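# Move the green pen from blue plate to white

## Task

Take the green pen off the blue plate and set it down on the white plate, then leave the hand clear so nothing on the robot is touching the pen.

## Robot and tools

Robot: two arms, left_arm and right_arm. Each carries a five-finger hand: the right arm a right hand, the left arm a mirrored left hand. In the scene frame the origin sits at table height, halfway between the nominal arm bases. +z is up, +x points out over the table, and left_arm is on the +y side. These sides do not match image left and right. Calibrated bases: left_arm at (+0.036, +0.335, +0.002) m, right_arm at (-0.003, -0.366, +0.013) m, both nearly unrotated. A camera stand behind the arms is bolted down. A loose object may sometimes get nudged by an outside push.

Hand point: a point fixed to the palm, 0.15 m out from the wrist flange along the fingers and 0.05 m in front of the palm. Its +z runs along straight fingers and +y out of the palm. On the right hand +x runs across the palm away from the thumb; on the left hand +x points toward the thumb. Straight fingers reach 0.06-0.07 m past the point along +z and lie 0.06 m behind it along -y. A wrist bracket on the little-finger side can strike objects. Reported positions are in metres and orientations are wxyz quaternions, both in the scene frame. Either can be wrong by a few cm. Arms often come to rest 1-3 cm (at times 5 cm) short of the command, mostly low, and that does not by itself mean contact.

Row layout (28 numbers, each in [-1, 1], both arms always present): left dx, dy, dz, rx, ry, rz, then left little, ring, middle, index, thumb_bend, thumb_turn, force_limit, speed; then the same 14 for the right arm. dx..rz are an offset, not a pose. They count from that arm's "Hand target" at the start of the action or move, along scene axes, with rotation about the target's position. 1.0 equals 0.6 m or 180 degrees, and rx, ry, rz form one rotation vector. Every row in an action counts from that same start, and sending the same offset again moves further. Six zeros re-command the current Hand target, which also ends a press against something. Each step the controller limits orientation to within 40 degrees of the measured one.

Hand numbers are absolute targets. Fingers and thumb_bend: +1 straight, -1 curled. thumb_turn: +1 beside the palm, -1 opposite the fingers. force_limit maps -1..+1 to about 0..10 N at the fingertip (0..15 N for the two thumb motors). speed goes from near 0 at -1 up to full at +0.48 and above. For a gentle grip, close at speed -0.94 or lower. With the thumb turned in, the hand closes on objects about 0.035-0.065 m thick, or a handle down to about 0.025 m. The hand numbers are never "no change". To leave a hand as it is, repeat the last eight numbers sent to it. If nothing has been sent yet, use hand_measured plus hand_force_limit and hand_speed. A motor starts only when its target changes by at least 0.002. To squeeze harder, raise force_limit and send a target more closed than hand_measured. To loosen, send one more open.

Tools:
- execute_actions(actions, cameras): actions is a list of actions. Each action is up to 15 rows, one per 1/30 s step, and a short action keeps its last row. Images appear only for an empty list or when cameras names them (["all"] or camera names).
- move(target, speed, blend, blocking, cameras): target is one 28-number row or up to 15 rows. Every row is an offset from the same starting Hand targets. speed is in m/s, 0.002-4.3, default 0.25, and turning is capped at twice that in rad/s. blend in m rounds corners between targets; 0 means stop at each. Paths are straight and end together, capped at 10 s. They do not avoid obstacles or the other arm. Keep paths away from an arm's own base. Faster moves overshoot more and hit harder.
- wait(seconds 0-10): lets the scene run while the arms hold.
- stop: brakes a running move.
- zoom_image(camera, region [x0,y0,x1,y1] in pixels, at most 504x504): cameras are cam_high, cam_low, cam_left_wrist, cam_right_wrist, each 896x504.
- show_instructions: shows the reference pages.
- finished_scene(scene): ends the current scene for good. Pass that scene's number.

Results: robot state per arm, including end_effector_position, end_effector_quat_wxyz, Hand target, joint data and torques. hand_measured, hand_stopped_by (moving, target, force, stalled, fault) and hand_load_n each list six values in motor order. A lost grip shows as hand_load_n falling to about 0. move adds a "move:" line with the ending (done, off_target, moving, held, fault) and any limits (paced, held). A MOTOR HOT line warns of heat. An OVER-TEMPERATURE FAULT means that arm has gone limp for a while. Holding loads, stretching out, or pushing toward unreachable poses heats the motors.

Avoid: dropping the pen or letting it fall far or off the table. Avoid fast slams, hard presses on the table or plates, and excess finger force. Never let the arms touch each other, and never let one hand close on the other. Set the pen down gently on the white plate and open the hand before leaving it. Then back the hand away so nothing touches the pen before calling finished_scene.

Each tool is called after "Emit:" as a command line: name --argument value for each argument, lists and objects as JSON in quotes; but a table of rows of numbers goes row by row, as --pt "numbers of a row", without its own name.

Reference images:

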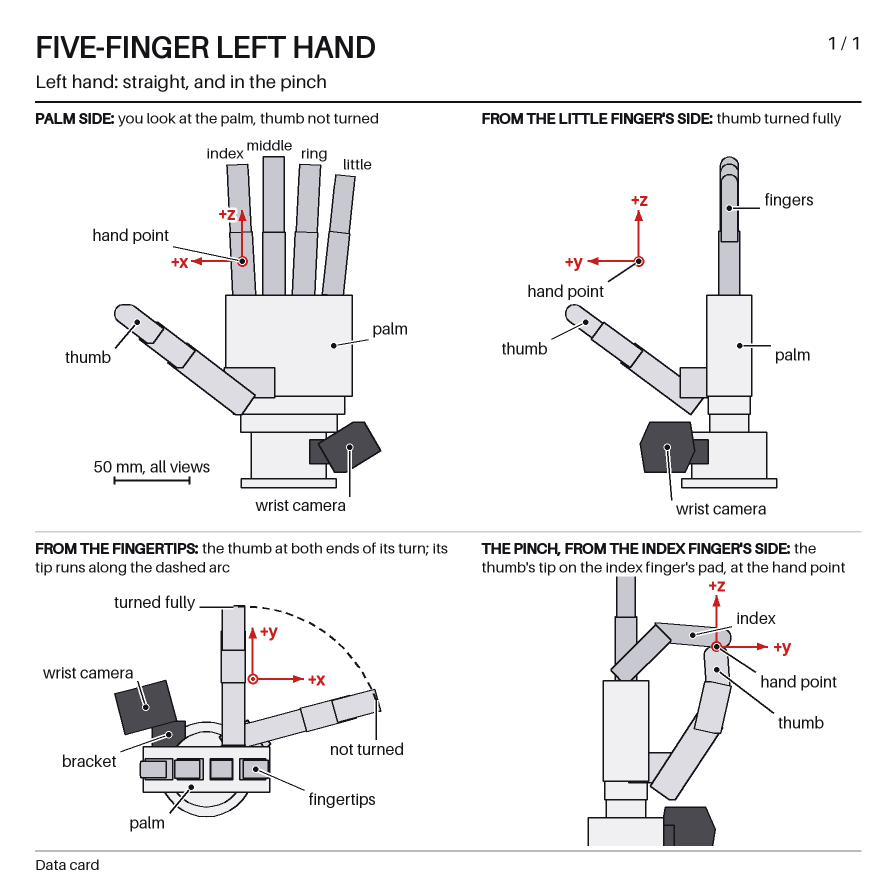

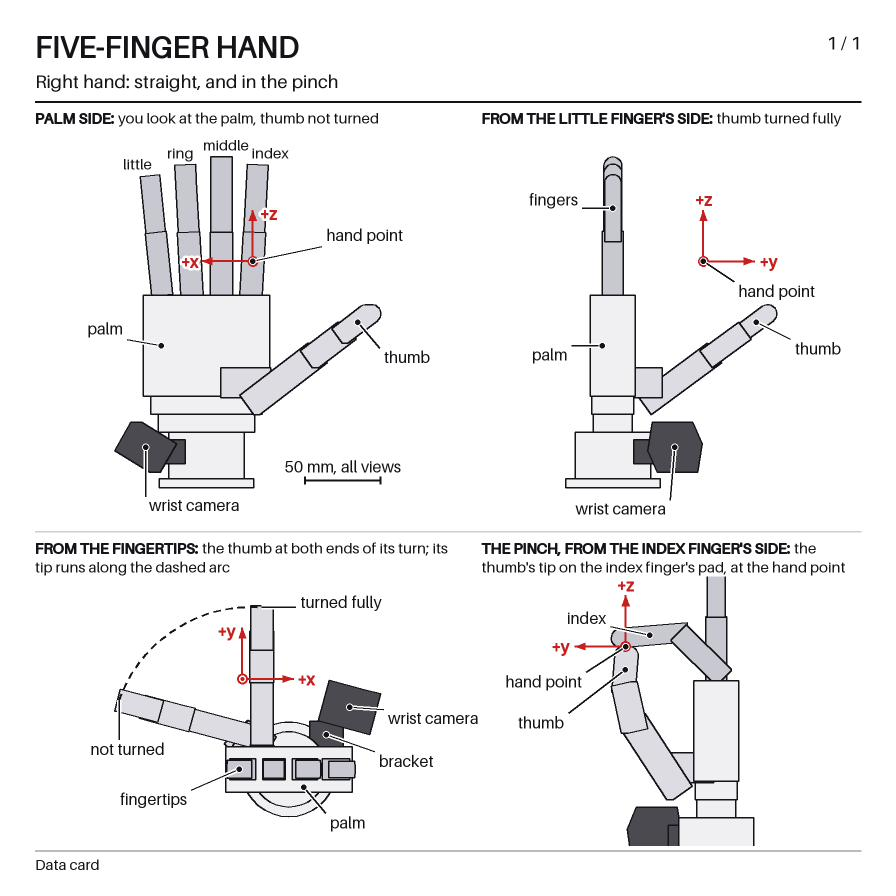

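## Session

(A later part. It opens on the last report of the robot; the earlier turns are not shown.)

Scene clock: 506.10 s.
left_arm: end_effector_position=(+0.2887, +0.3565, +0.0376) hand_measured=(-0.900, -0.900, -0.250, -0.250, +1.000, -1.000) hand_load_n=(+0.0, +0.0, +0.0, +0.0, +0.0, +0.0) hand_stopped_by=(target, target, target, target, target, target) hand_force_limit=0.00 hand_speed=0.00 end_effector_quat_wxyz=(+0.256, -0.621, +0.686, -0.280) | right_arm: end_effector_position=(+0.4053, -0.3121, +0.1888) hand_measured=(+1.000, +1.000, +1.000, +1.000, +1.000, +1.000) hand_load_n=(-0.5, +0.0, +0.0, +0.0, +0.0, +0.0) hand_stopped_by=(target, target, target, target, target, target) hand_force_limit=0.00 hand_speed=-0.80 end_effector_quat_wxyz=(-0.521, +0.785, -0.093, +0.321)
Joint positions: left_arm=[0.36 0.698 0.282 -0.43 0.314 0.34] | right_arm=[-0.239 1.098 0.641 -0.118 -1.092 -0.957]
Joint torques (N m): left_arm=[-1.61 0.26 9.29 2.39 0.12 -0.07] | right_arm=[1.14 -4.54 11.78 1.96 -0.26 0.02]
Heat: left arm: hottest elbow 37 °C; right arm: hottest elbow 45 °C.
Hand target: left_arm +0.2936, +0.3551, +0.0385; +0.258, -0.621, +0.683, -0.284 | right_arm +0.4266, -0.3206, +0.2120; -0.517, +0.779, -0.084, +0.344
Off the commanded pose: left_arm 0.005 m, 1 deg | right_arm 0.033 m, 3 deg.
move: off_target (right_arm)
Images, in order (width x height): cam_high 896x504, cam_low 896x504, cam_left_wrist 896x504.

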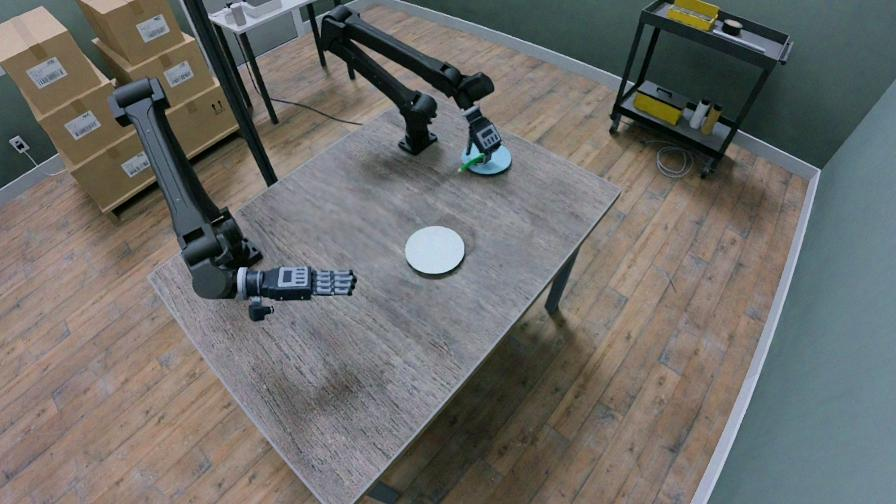

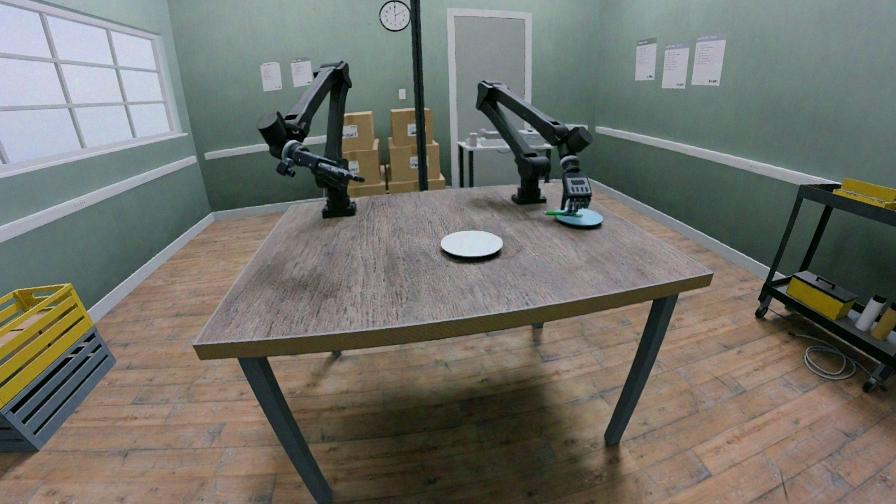

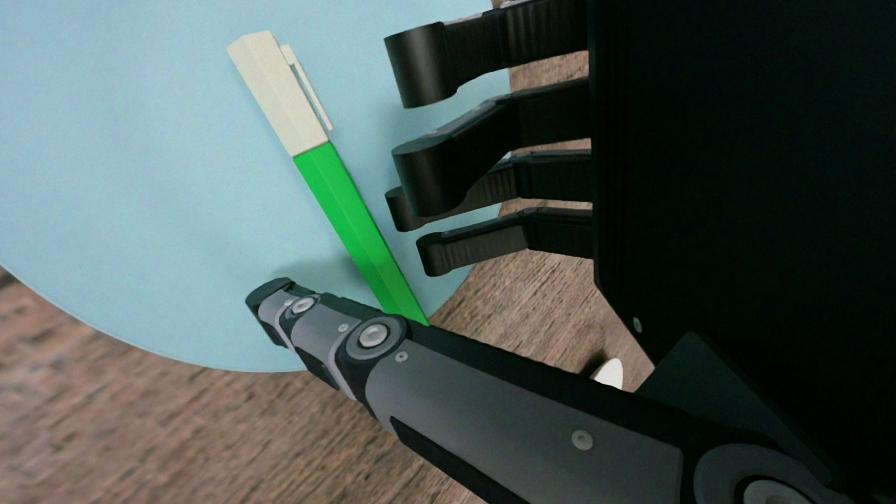

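Emit:
move --target '[0.001, 0, -0.013, 0, 0, 0, -0.9, -0.9, -0.25, -0.25, 0.6, -1, -0.5, -0.3, 0, 0, 0, 0, 0, 0, 1, 1, 1, 1, 1, 1, 0, -0.8]' --speed 0.05 --cameras '["cam_high", "cam_low", "cam_left_wrist"]'

Emit:
zoom_image --camera "cam_high" --region '[430, 100, 530, 190]'

Emit:
zoom_image --camera "cam_low" --region '[530, 150, 630, 240]'

Scene clock: 521.03 s.
left_arm: end_effector_position=(+0.2895, +0.3566, +0.0300) hand_measured=(-0.900, -0.900, -0.250, -0.250, +0.600, -1.000) hand_load_n=(+0.0, +0.0, +0.0, +0.0, +0.0, +0.0) hand_stopped_by=(target, target, target, target, target, target) hand_force_limit=-0.50 hand_speed=-0.30 end_effector_quat_wxyz=(+0.257, -0.621, +0.686, -0.280) | right_arm: end_effector_position=(+0.4053, -0.3121, +0.1888) hand_measured=(+1.000, +1.000, +1.000, +1.000, +1.000, +1.000) hand_load_n=(+0.0, +0.0, +0.0, +0.0, +0.0, +0.0) hand_stopped_by=(target, target, target, target, target, target) hand_force_limit=0.00 hand_speed=-0.80 end_effector_quat_wxyz=(-0.521, +0.785, -0.093, +0.321)
Joint positions: left_arm=[0.359 0.72 0.267 -0.391 0.313 0.339] | right_arm=[-0.239 1.098 0.641 -0.118 -1.092 -0.957]
Joint torques (N m): left_arm=[-2.02 0.21 9.39 2.19 0.08 -0.04] | right_arm=[1.2 -4.48 11.74 1.96 -0.26 0.03]
Heat: left arm: hottest elbow 36 °C; right arm: hottest elbow 46 °C.
Hand target: left_arm +0.2942, +0.3552, +0.0308; +0.258, -0.621, +0.683, -0.284 | right_arm +0.4266, -0.3206, +0.2120; -0.517, +0.779, -0.084, +0.344
Off the commanded pose: left_arm 0.005 m, 1 deg | right_arm 0.033 m, 3 deg.
move: off_target (right_arm)
Images, in order (width x height): cam_high 896x504, cam_low 896x504, cam_left_wrist 896x504.

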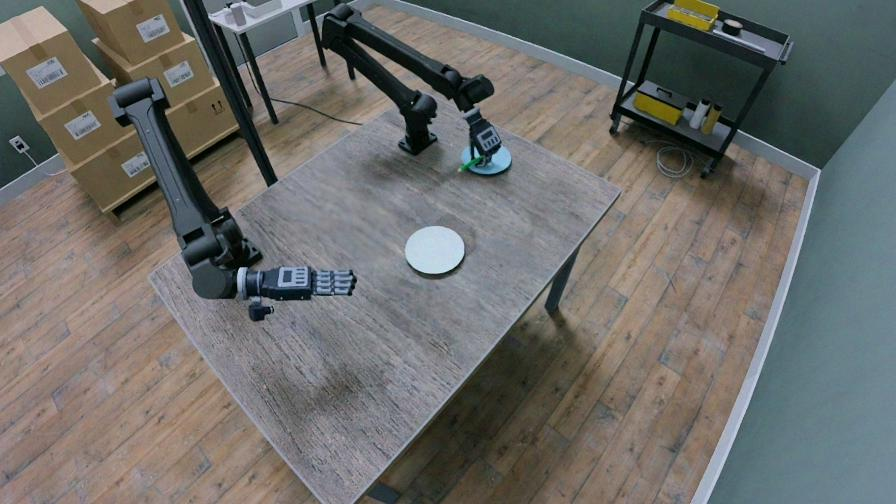

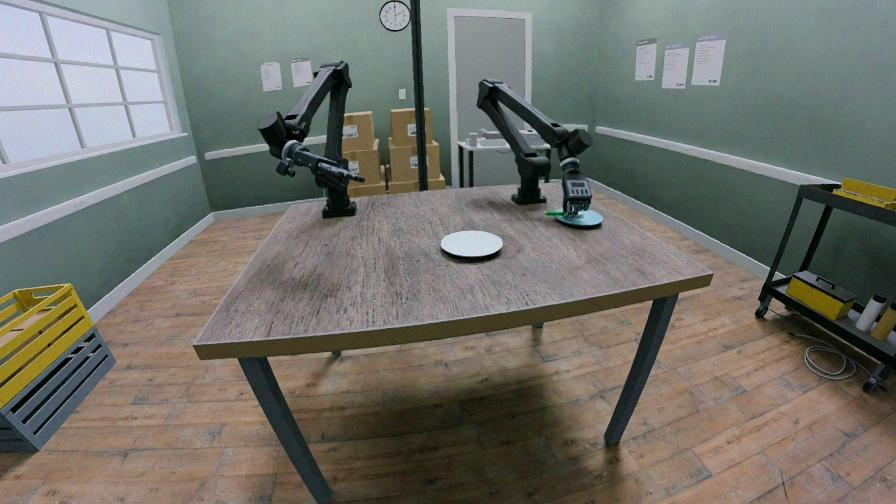

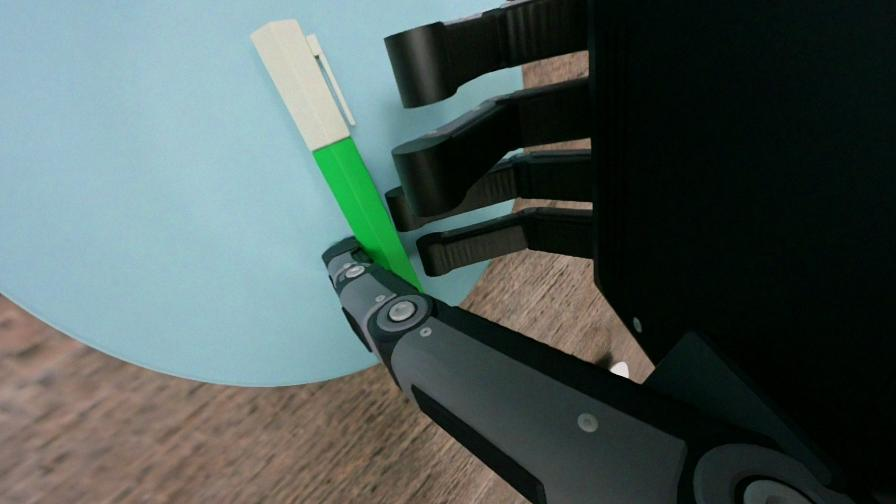

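Scaled by 5.040 from the camera's 896x504 image, which has a finer 1280x720 frame.

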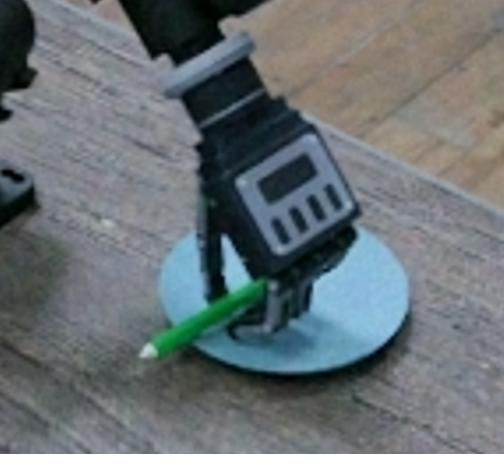

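Scaled by 5.040 from the camera's 896x504 image, which has a finer 1280x720 frame.

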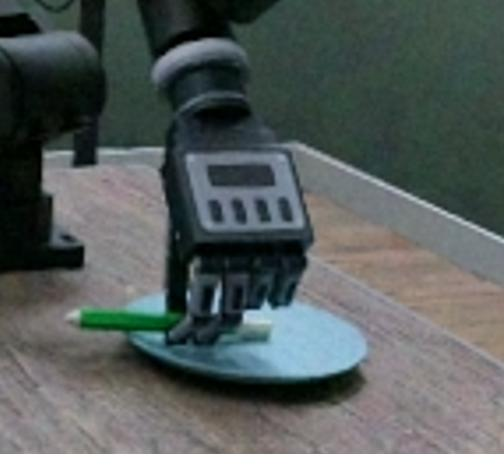

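Emit:
move --target '[0, 0, 0, 0, 0, 0, -0.9, -0.9, -0.25, -0.25, -0.1, -1, -0.5, -0.8, 0, 0, 0, 0, 0, 0, 1, 1, 1, 1, 1, 1, 0, -0.8]' --speed 0.05 --cameras '["cam_high", "cam_low", "cam_left_wrist"]'

Emit:
zoom_image --camera "cam_low" --region '[530, 150, 630, 240]'

Scene clock: 529.47 s.
left_arm: end_effector_position=(+0.2895, +0.3565, +0.0299) hand_measured=(-0.900, -0.900, -0.250, -0.250, +0.490, -1.000) hand_load_n=(+0.0, +0.5, +6.0, +0.0, +4.5, +1.5) hand_stopped_by=(target, target, target, target, force, target) hand_force_limit=-0.50 hand_speed=-0.80 end_effector_quat_wxyz=(+0.256, -0.621, +0.686, -0.280) | right_arm: end_effector_position=(+0.4053, -0.3121, +0.1888) hand_measured=(+1.000, +1.000, +1.000, +1.000, +1.000, +1.000) hand_load_n=(+0.0, +0.0, +0.0, +0.0, +0.0, -0.5) hand_stopped_by=(target, target, target, target, target, target) hand_force_limit=0.00 hand_speed=-0.80 end_effector_quat_wxyz=(-0.521, +0.785, -0.093, +0.321)
Joint positions: left_arm=[0.358 0.721 0.267 -0.391 0.312 0.339] | right_arm=[-0.239 1.098 0.641 -0.118 -1.092 -0.957]
Joint torques (N m): left_arm=[-1.14 -0.09 9.29 2.4 0.11 -0.08] | right_arm=[1.2 -4.42 11.74 1.94 -0.26 0.03]
Heat: left arm: hottest elbow 35 °C; right arm: hottest elbow 46 °C.
Hand target: left_arm +0.2942, +0.3551, +0.0308; +0.258, -0.621, +0.683, -0.284 | right_arm +0.4266, -0.3206, +0.2120; -0.517, +0.779, -0.084, +0.344
Off the commanded pose: left_arm 0.005 m, 1 deg | right_arm 0.033 m, 3 deg.
move: off_target (right_arm)
Images, in order (width x height): cam_high 896x504, cam_low 896x504, cam_left_wrist 896x504.

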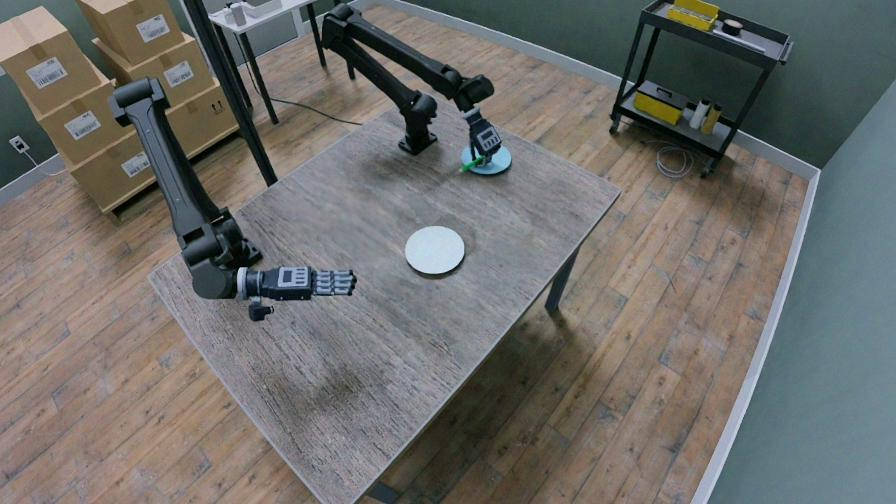

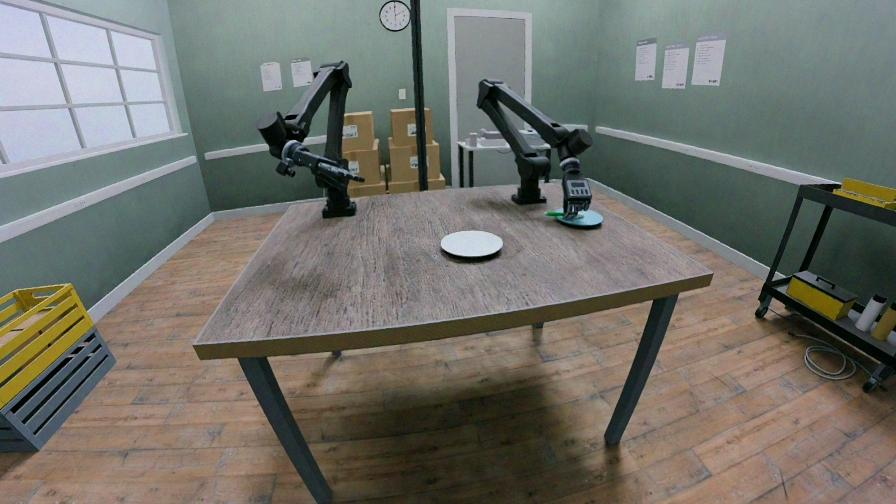

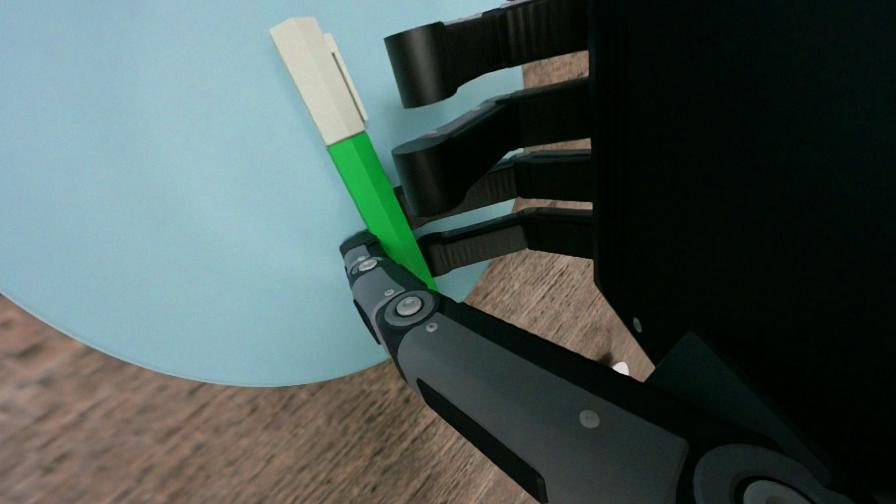

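Scaled by 5.040 from the camera's 896x504 image, which has a finer 1280x720 frame.

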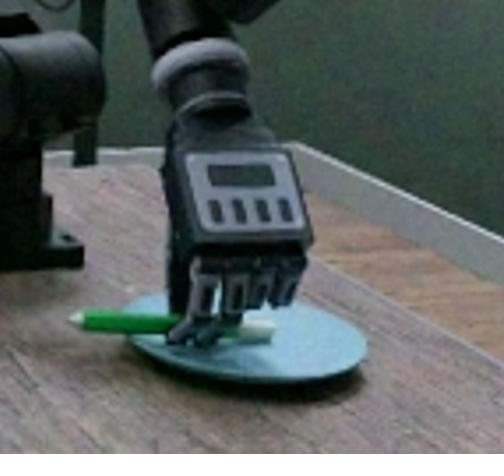

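Emit:
move --target '[0, 0, 0, 0, 0, 0, -0.9, -0.9, -0.25, -0.45, -0.1, -1, -0.6, -0.9, 0, 0, 0, 0, 0, 0, 1, 1, 1, 1, 1, 1, 0, -0.8]' --speed 0.05 --cameras '["cam_left_wrist"]'

Scene clock: 535.40 s.
left_arm: end_effector_position=(+0.2895, +0.3565, +0.0299) hand_measured=(-0.900, -0.900, -0.250, -0.304, +0.490, -1.000) hand_load_n=(+0.5, +0.0, +4.5, +3.0, +6.5, +0.0) hand_stopped_by=(target, target, target, force, force, target) hand_force_limit=-0.60 hand_speed=-0.90 end_effector_quat_wxyz=(+0.256, -0.621, +0.686, -0.280) | right_arm: end_effector_position=(+0.4053, -0.3121, +0.1888) hand_measured=(+1.000, +1.000, +1.000, +1.000, +1.000, +1.000) hand_load_n=(+0.0, +0.0, +0.0, +0.0, +0.0, +0.0) hand_stopped_by=(target, target, target, target, target, target) hand_force_limit=0.00 hand_speed=-0.80 end_effector_quat_wxyz=(-0.521, +0.785, -0.093, +0.321)
Joint positions: left_arm=[0.358 0.721 0.267 -0.391 0.312 0.339] | right_arm=[-0.239 1.098 0.641 -0.118 -1.092 -0.957]
Joint torques (N m): left_arm=[-1.2 0.38 9.32 2.55 0.08 -0.06] | right_arm=[1.32 -4.54 11.77 1.89 -0.26 0.03]
Heat: left arm: hottest elbow 35 °C; right arm: hottest elbow 46 °C.
Hand target: left_arm +0.2942, +0.3551, +0.0308; +0.258, -0.621, +0.683, -0.284 | right_arm +0.4266, -0.3206, +0.2120; -0.517, +0.779, -0.084, +0.344
Off the commanded pose: left_arm 0.005 m, 1 deg | right_arm 0.033 m, 3 deg.
move: off_target (right_arm)
Images, in order (width x height): cam_left_wrist 896x504.

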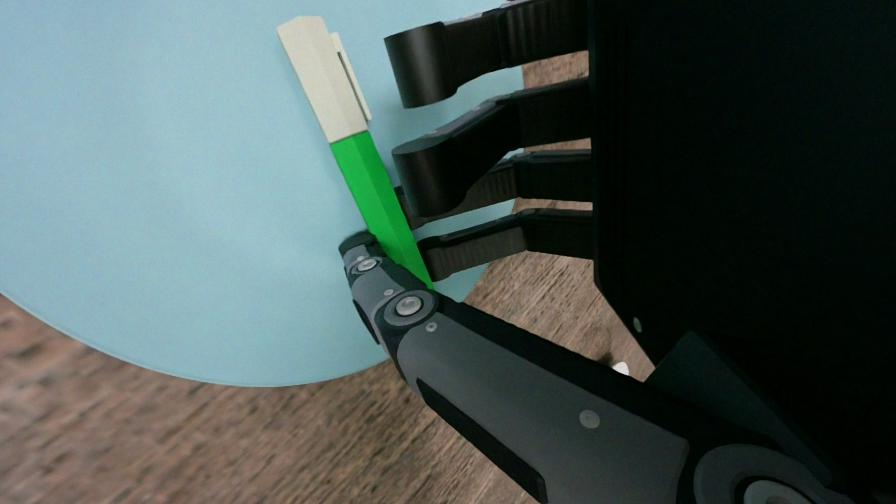

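Emit:
move --target '[0, 0, 0.15, 0, 0, 0, -0.9, -0.9, -0.25, -0.45, -0.1, -1, -0.6, -0.9, 0, 0, 0, 0, 0, 0, 1, 1, 1, 1, 1, 1, 0, -0.8]' --speed 0.08 --cameras '["cam_low", "cam_left_wrist"]'

Scene clock: 546.80 s.
left_arm: end_effector_position=(+0.2803, +0.3514, +0.0910) hand_measured=(-0.900, -0.900, -0.250, -0.304, +0.490, -1.000) hand_load_n=(+0.0, +0.0, +5.0, +2.5, +6.0, +0.0) hand_stopped_by=(target, target, target, force, force, target) hand_force_limit=-0.60 hand_speed=-0.90 end_effector_quat_wxyz=(+0.236, -0.629, +0.689, -0.273) | right_arm: end_effector_position=(+0.4053, -0.3121, +0.1888) hand_measured=(+1.000, +1.000, +1.000, +1.000, +1.000, +1.000) hand_load_n=(+0.0, +0.0, +0.0, +0.0, +0.0, +0.0) hand_stopped_by=(target, target, target, target, target, target) hand_force_limit=0.00 hand_speed=-0.80 end_effector_quat_wxyz=(-0.521, +0.785, -0.093, +0.321)
Joint positions: left_arm=[0.35 0.613 0.418 -0.694 0.309 0.333] | right_arm=[-0.239 1.098 0.641 -0.118 -1.092 -0.957]
Joint torques (N m): left_arm=[-1.2 -1.03 14.41 1.07 0.24 -0.02] | right_arm=[1.14 -4.6 11.79 1.95 -0.26 0.03]
Heat: left arm: hottest elbow 35 °C; right arm: hottest elbow 46 °C.
Hand target: left_arm +0.2942, +0.3551, +0.1207; +0.258, -0.621, +0.683, -0.284 | right_arm +0.4266, -0.3206, +0.2120; -0.517, +0.779, -0.084, +0.344
Off the commanded pose: left_arm 0.033 m, 3 deg | right_arm 0.033 m, 3 deg.
move: off_target (left_arm, right_arm)
Images, in order (width x height): cam_low 896x504, cam_left_wrist 896x504.

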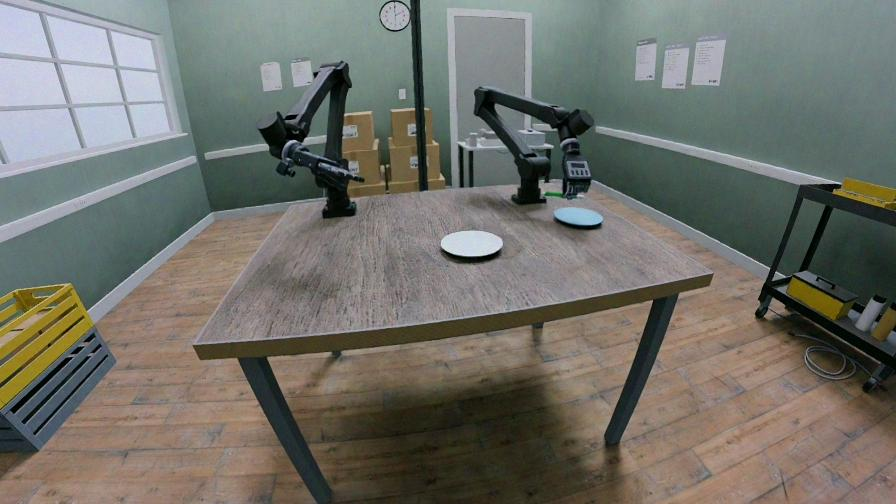

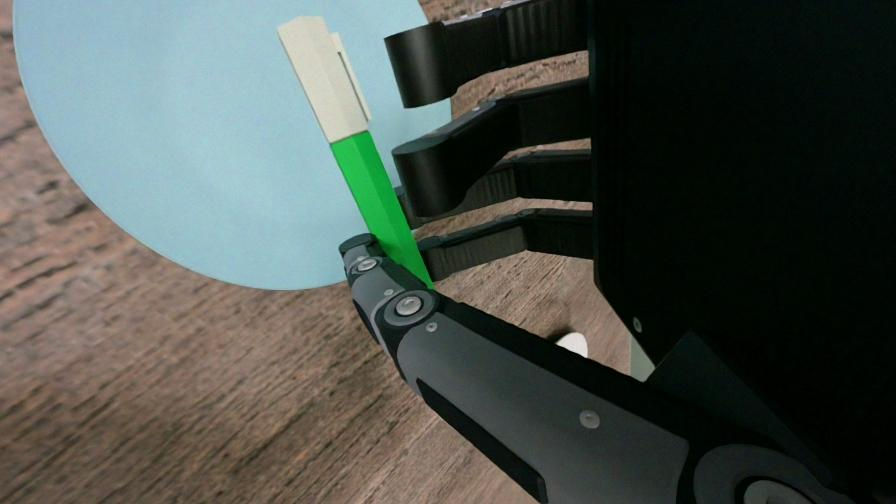

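Emit:
move --target '[0.239, -0.596, -0.01, 0, 0, 0, -0.9, -0.9, -0.25, -0.45, -0.1, -1, -0.6, -0.9, 0, 0, 0, 0, 0, 0, 1, 1, 1, 1, 1, 1, 0, -0.8]' --speed 0.22 --cameras '["cam_high", "cam_low", "cam_left_wrist"]'

Emit:
zoom_image --camera "cam_high" --region '[380, 170, 500, 280]'

Emit:
zoom_image --camera "cam_low" --region '[410, 150, 550, 280]'

Scene clock: 564.83 s.
left_arm: end_effector_position=(+0.4214, +0.0158, +0.0982) hand_measured=(-0.900, -0.900, -0.250, -0.304, +0.490, -1.000) hand_load_n=(+0.0, +0.0, +5.0, +2.5, +6.5, +0.0) hand_stopped_by=(target, target, target, force, force, target) hand_force_limit=-0.60 hand_speed=-0.90 end_effector_quat_wxyz=(+0.258, -0.618, +0.694, -0.264) | right_arm: end_effector_position=(+0.4053, -0.3121, +0.1888) hand_measured=(+1.000, +1.000, +1.000, +1.000, +1.000, +1.000) hand_load_n=(+0.0, +0.0, +0.0, +0.0, +0.0, +0.0) hand_stopped_by=(target, target, target, target, target, target) hand_force_limit=0.00 hand_speed=-0.80 end_effector_quat_wxyz=(-0.521, +0.785, -0.093, +0.321)
Joint positions: left_arm=[-0.761 1.416 0.938 -0.465 -0.452 -0.493] | right_arm=[-0.239 1.098 0.641 -0.118 -1.092 -0.957]
Joint torques (N m): left_arm=[-0.91 -9.64 12.82 1.54 -0.37 -0.08] | right_arm=[1.03 -4.54 11.78 1.92 -0.26 0.01]
Heat: left arm: hottest elbow 40 °C; right arm: hottest elbow 46 °C.
Hand target: left_arm +0.4376, -0.0024, +0.1146; +0.258, -0.621, +0.683, -0.284 | right_arm +0.4266, -0.3206, +0.2120; -0.517, +0.779, -0.084, +0.344
Off the commanded pose: left_arm 0.029 m, 3 deg | right_arm 0.033 m, 3 deg.
move: off_target (left_arm, right_arm)
Images, in order (width x height): cam_high 896x504, cam_low 896x504, cam_left_wrist 896x504.

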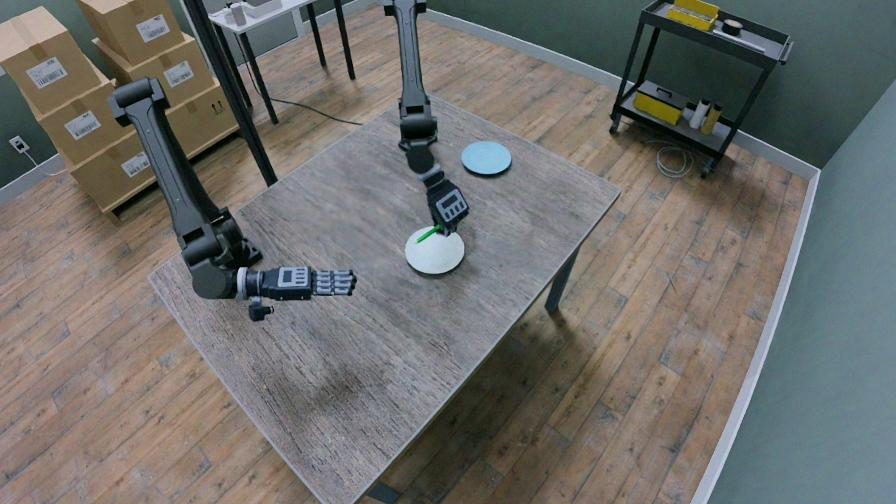

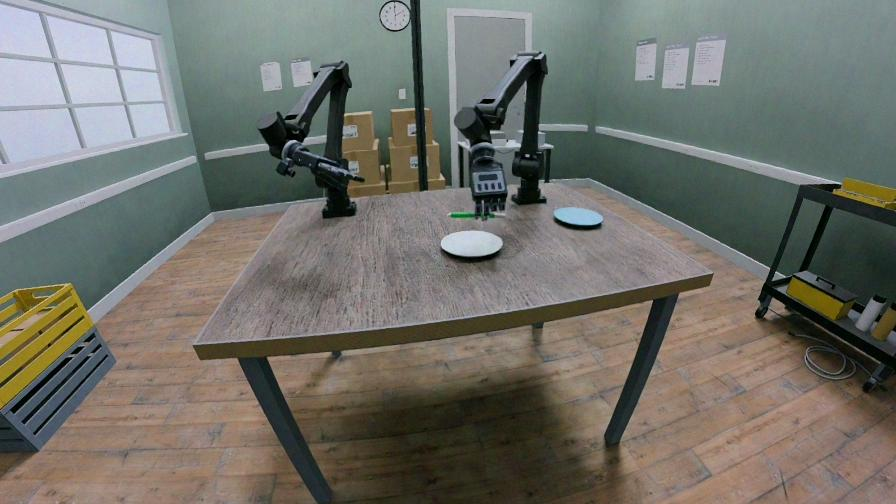

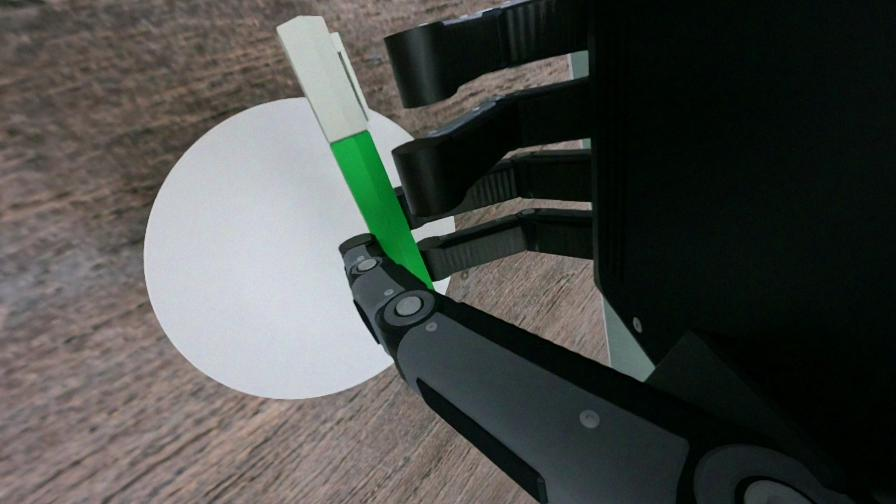

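Scaled by 4.200 from the camera's 896x504 image, which has a finer 1280x720 frame.

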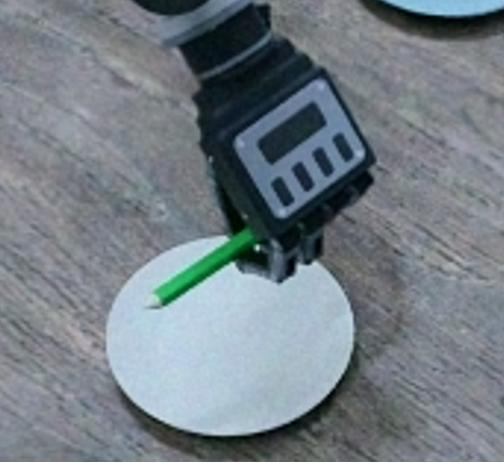

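Scaled by 3.600 from the camera's 896x504 image, which has a finer 1280x720 frame.

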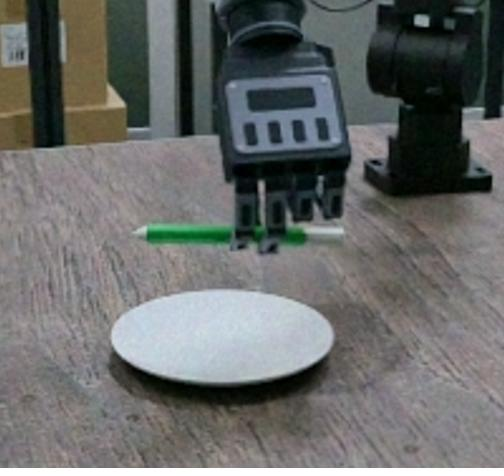

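Emit:
move --target '[-0.01, 0, -0.1, 0, 0, 0, -0.9, -0.9, -0.25, -0.45, -0.1, -1, -0.6, -0.9, 0, 0, 0, 0, 0, 0, 1, 1, 1, 1, 1, 1, 0, -0.8]' --speed 0.12 --cameras '["cam_high", "cam_low", "cam_left_wrist"]'

Emit:
zoom_image --camera "cam_high" --region '[380, 170, 500, 280]'

Emit:
zoom_image --camera "cam_low" --region '[410, 150, 550, 280]'

Scene clock: 580.87 s.
left_arm: end_effector_position=(+0.4289, +0.0063, +0.0548) hand_measured=(-0.900, -0.900, -0.250, -0.304, +0.490, -1.000) hand_load_n=(+0.0, +0.0, +5.5, +2.5, +6.0, +0.0) hand_stopped_by=(target, target, target, force, force, target) hand_force_limit=-0.60 hand_speed=-0.90 end_effector_quat_wxyz=(+0.260, -0.619, +0.688, -0.275) | right_arm: end_effector_position=(+0.4053, -0.3121, +0.1888) hand_measured=(+1.000, +1.000, +1.000, +1.000, +1.000, +1.000) hand_load_n=(+0.0, +0.0, +0.0, +0.0, +0.0, +0.0) hand_stopped_by=(target, target, target, target, target, target) hand_force_limit=0.00 hand_speed=-0.80 end_effector_quat_wxyz=(-0.521, +0.785, -0.093, +0.321)
Joint positions: left_arm=[-0.766 1.502 0.889 -0.308 -0.458 -0.502] | right_arm=[-0.239 1.098 0.641 -0.118 -1.092 -0.957]
Joint torques (N m): left_arm=[-1.26 -10.29 8.85 2.15 -0.35 -0.08] | right_arm=[1.2 -4.66 11.77 1.99 -0.27 0.03]
Heat: left arm: hottest elbow 39 °C; right arm: hottest elbow 46 °C.
Hand target: left_arm +0.4315, -0.0025, +0.0546; +0.258, -0.621, +0.683, -0.284 | right_arm +0.4266, -0.3206, +0.2120; -0.517, +0.779, -0.084, +0.344
Off the commanded pose: left_arm 0.009 m, 1 deg | right_arm 0.033 m, 3 deg.
move: off_target (right_arm)
Images, in order (width x height): cam_high 896x504, cam_low 896x504, cam_left_wrist 896x504.

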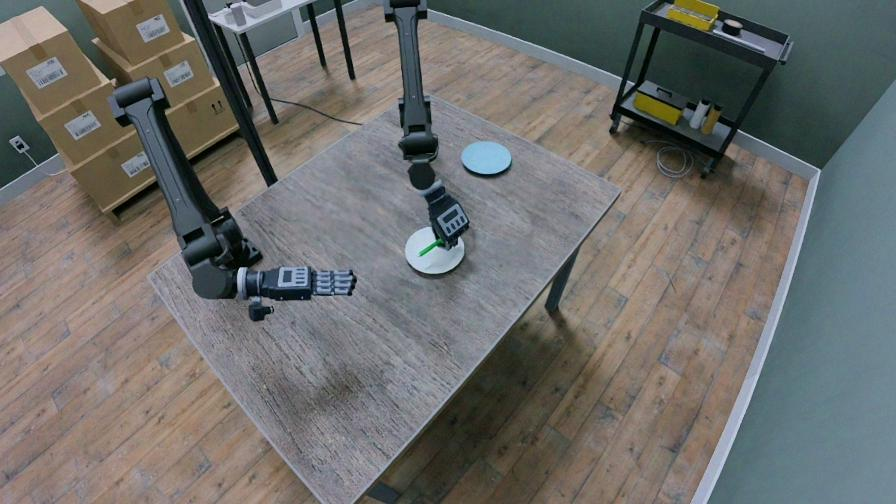

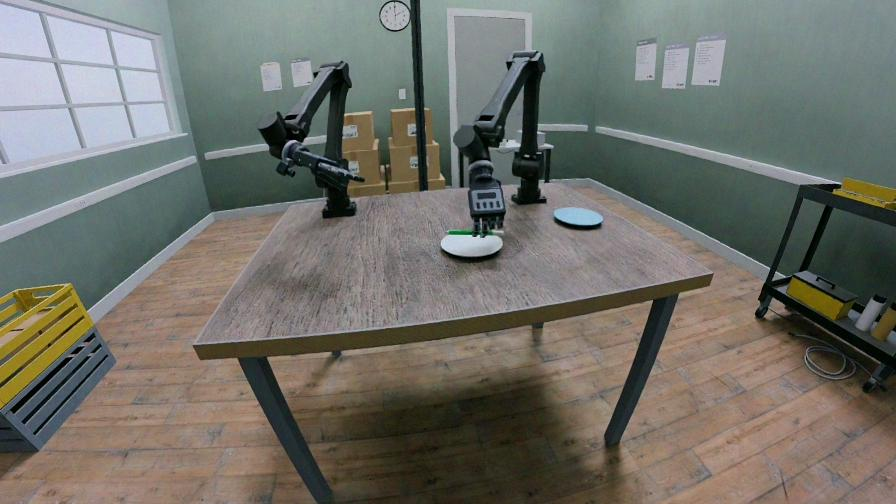

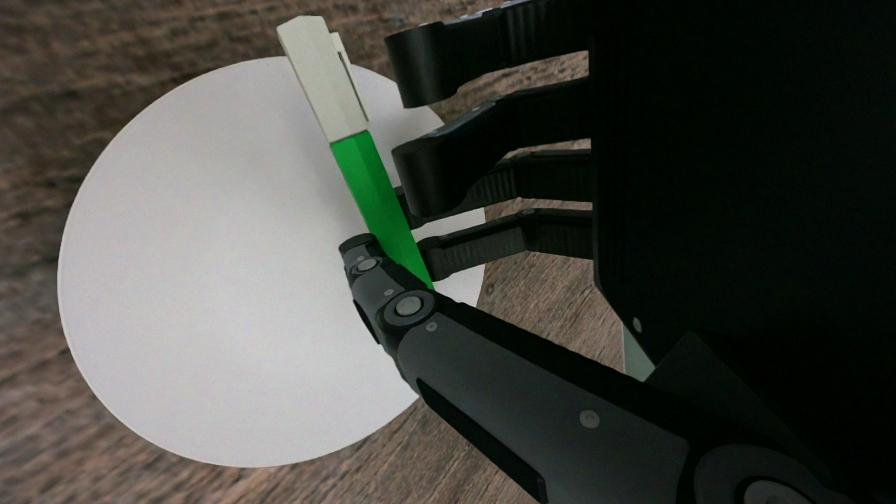

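Scaled by 4.200 from the camera's 896x504 image, which has a finer 1280x720 frame.

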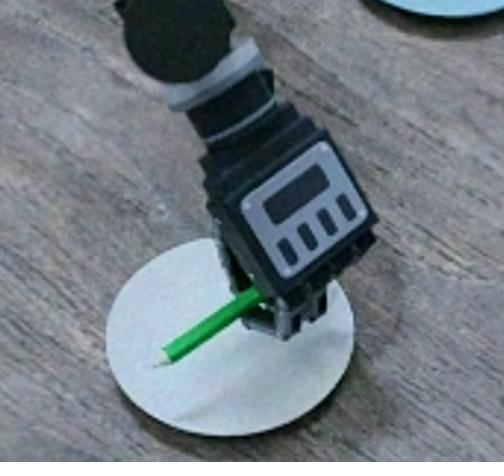

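Scaled by 3.600 from the camera's 896x504 image, which has a finer 1280x720 frame.

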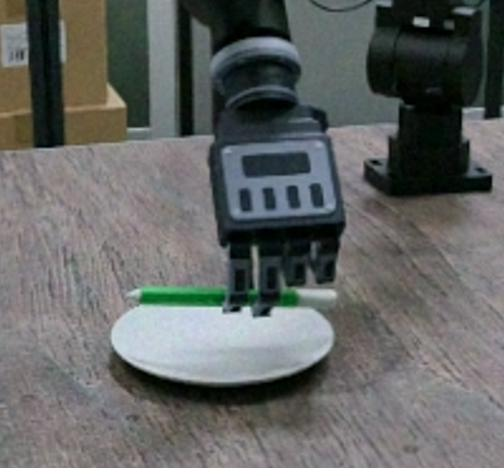

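Emit:
move --target '[0, 0, -0.038, 0, 0, 0, -0.9, -0.9, -0.25, -0.45, -0.1, -1, -0.6, -0.9, 0, 0, 0, 0, 0, 0, 1, 1, 1, 1, 1, 1, 0, -0.8]' --speed 0.05 --cameras '["cam_high", "cam_low", "cam_left_wrist"]'

Emit:
zoom_image --camera "cam_high" --region '[380, 170, 500, 280]'

Emit:
zoom_image --camera "cam_low" --region '[410, 150, 550, 280]'

Scene clock: 591.83 s.
left_arm: end_effector_position=(+0.4306, +0.0047, +0.0357) hand_measured=(-0.900, -0.900, -0.250, -0.304, +0.490, -1.000) hand_load_n=(+0.0, +0.0, +5.5, +2.0, +5.5, +0.5) hand_stopped_by=(target, target, target, force, force, target) hand_force_limit=-0.60 hand_speed=-0.90 end_effector_quat_wxyz=(+0.260, -0.619, +0.687, -0.278) | right_arm: end_effector_position=(+0.4053, -0.3121, +0.1888) hand_measured=(+1.000, +1.000, +1.000, +1.000, +1.000, +1.000) hand_load_n=(+0.0, +0.0, +0.0, +0.0, +0.0, -0.5) hand_stopped_by=(target, target, target, target, target, target) hand_force_limit=0.00 hand_speed=-0.80 end_effector_quat_wxyz=(-0.521, +0.785, -0.093, +0.321)
Joint positions: left_arm=[-0.766 1.54 0.867 -0.24 -0.459 -0.502] | right_arm=[-0.239 1.098 0.641 -0.118 -1.092 -0.957]
Joint torques (N m): left_arm=[-1.03 -10.46 8.17 2.21 -0.34 -0.01] | right_arm=[1.38 -4.54 11.85 1.95 -0.26 0.03]
Heat: left arm: hottest elbow 38 °C; right arm: hottest elbow 46 °C.
Hand target: left_arm +0.4316, -0.0026, +0.0321; +0.258, -0.621, +0.683, -0.284 | right_arm +0.4266, -0.3206, +0.2120; -0.517, +0.779, -0.084, +0.344
Off the commanded pose: left_arm 0.008 m, 1 deg | right_arm 0.033 m, 3 deg.
move: off_target (right_arm)
Images, in order (width x height): cam_high 896x504, cam_low 896x504, cam_left_wrist 896x504.

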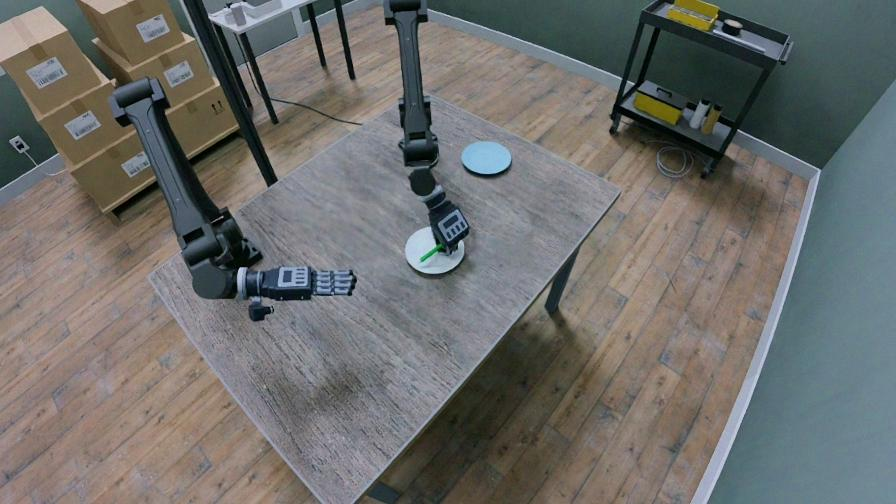

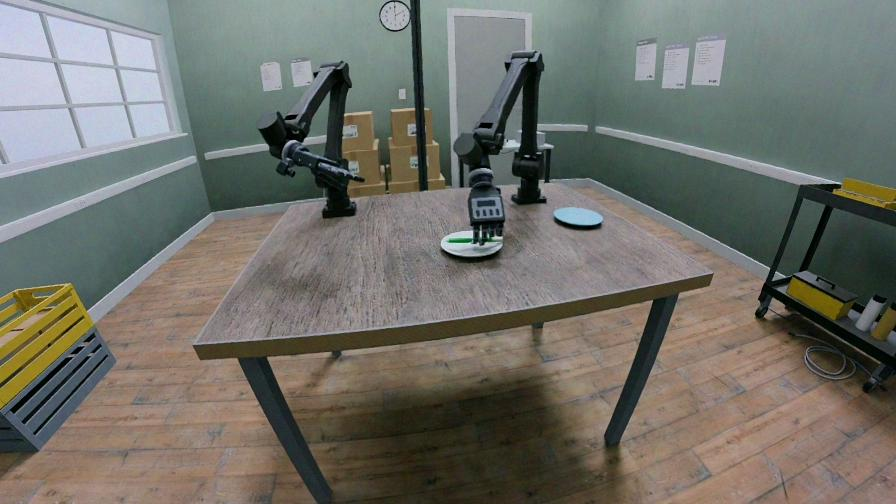

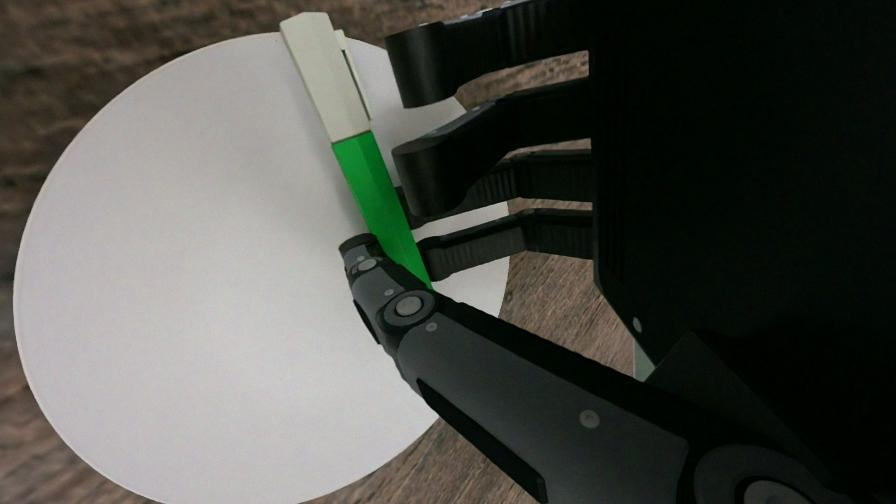

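Scaled by 4.200 from the camera's 896x504 image, which has a finer 1280x720 frame.

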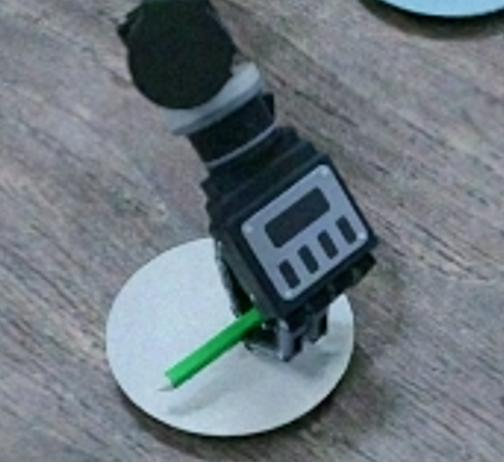

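Scaled by 3.600 from the camera's 896x504 image, which has a finer 1280x720 frame.

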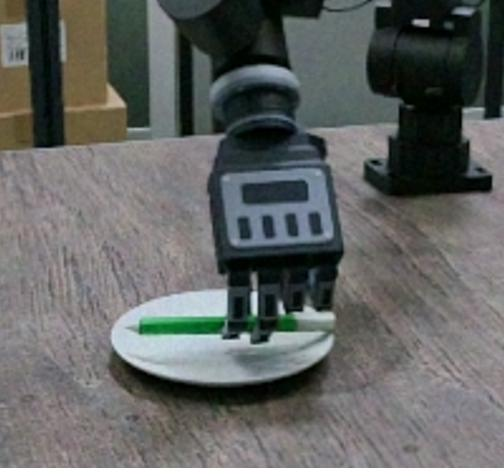

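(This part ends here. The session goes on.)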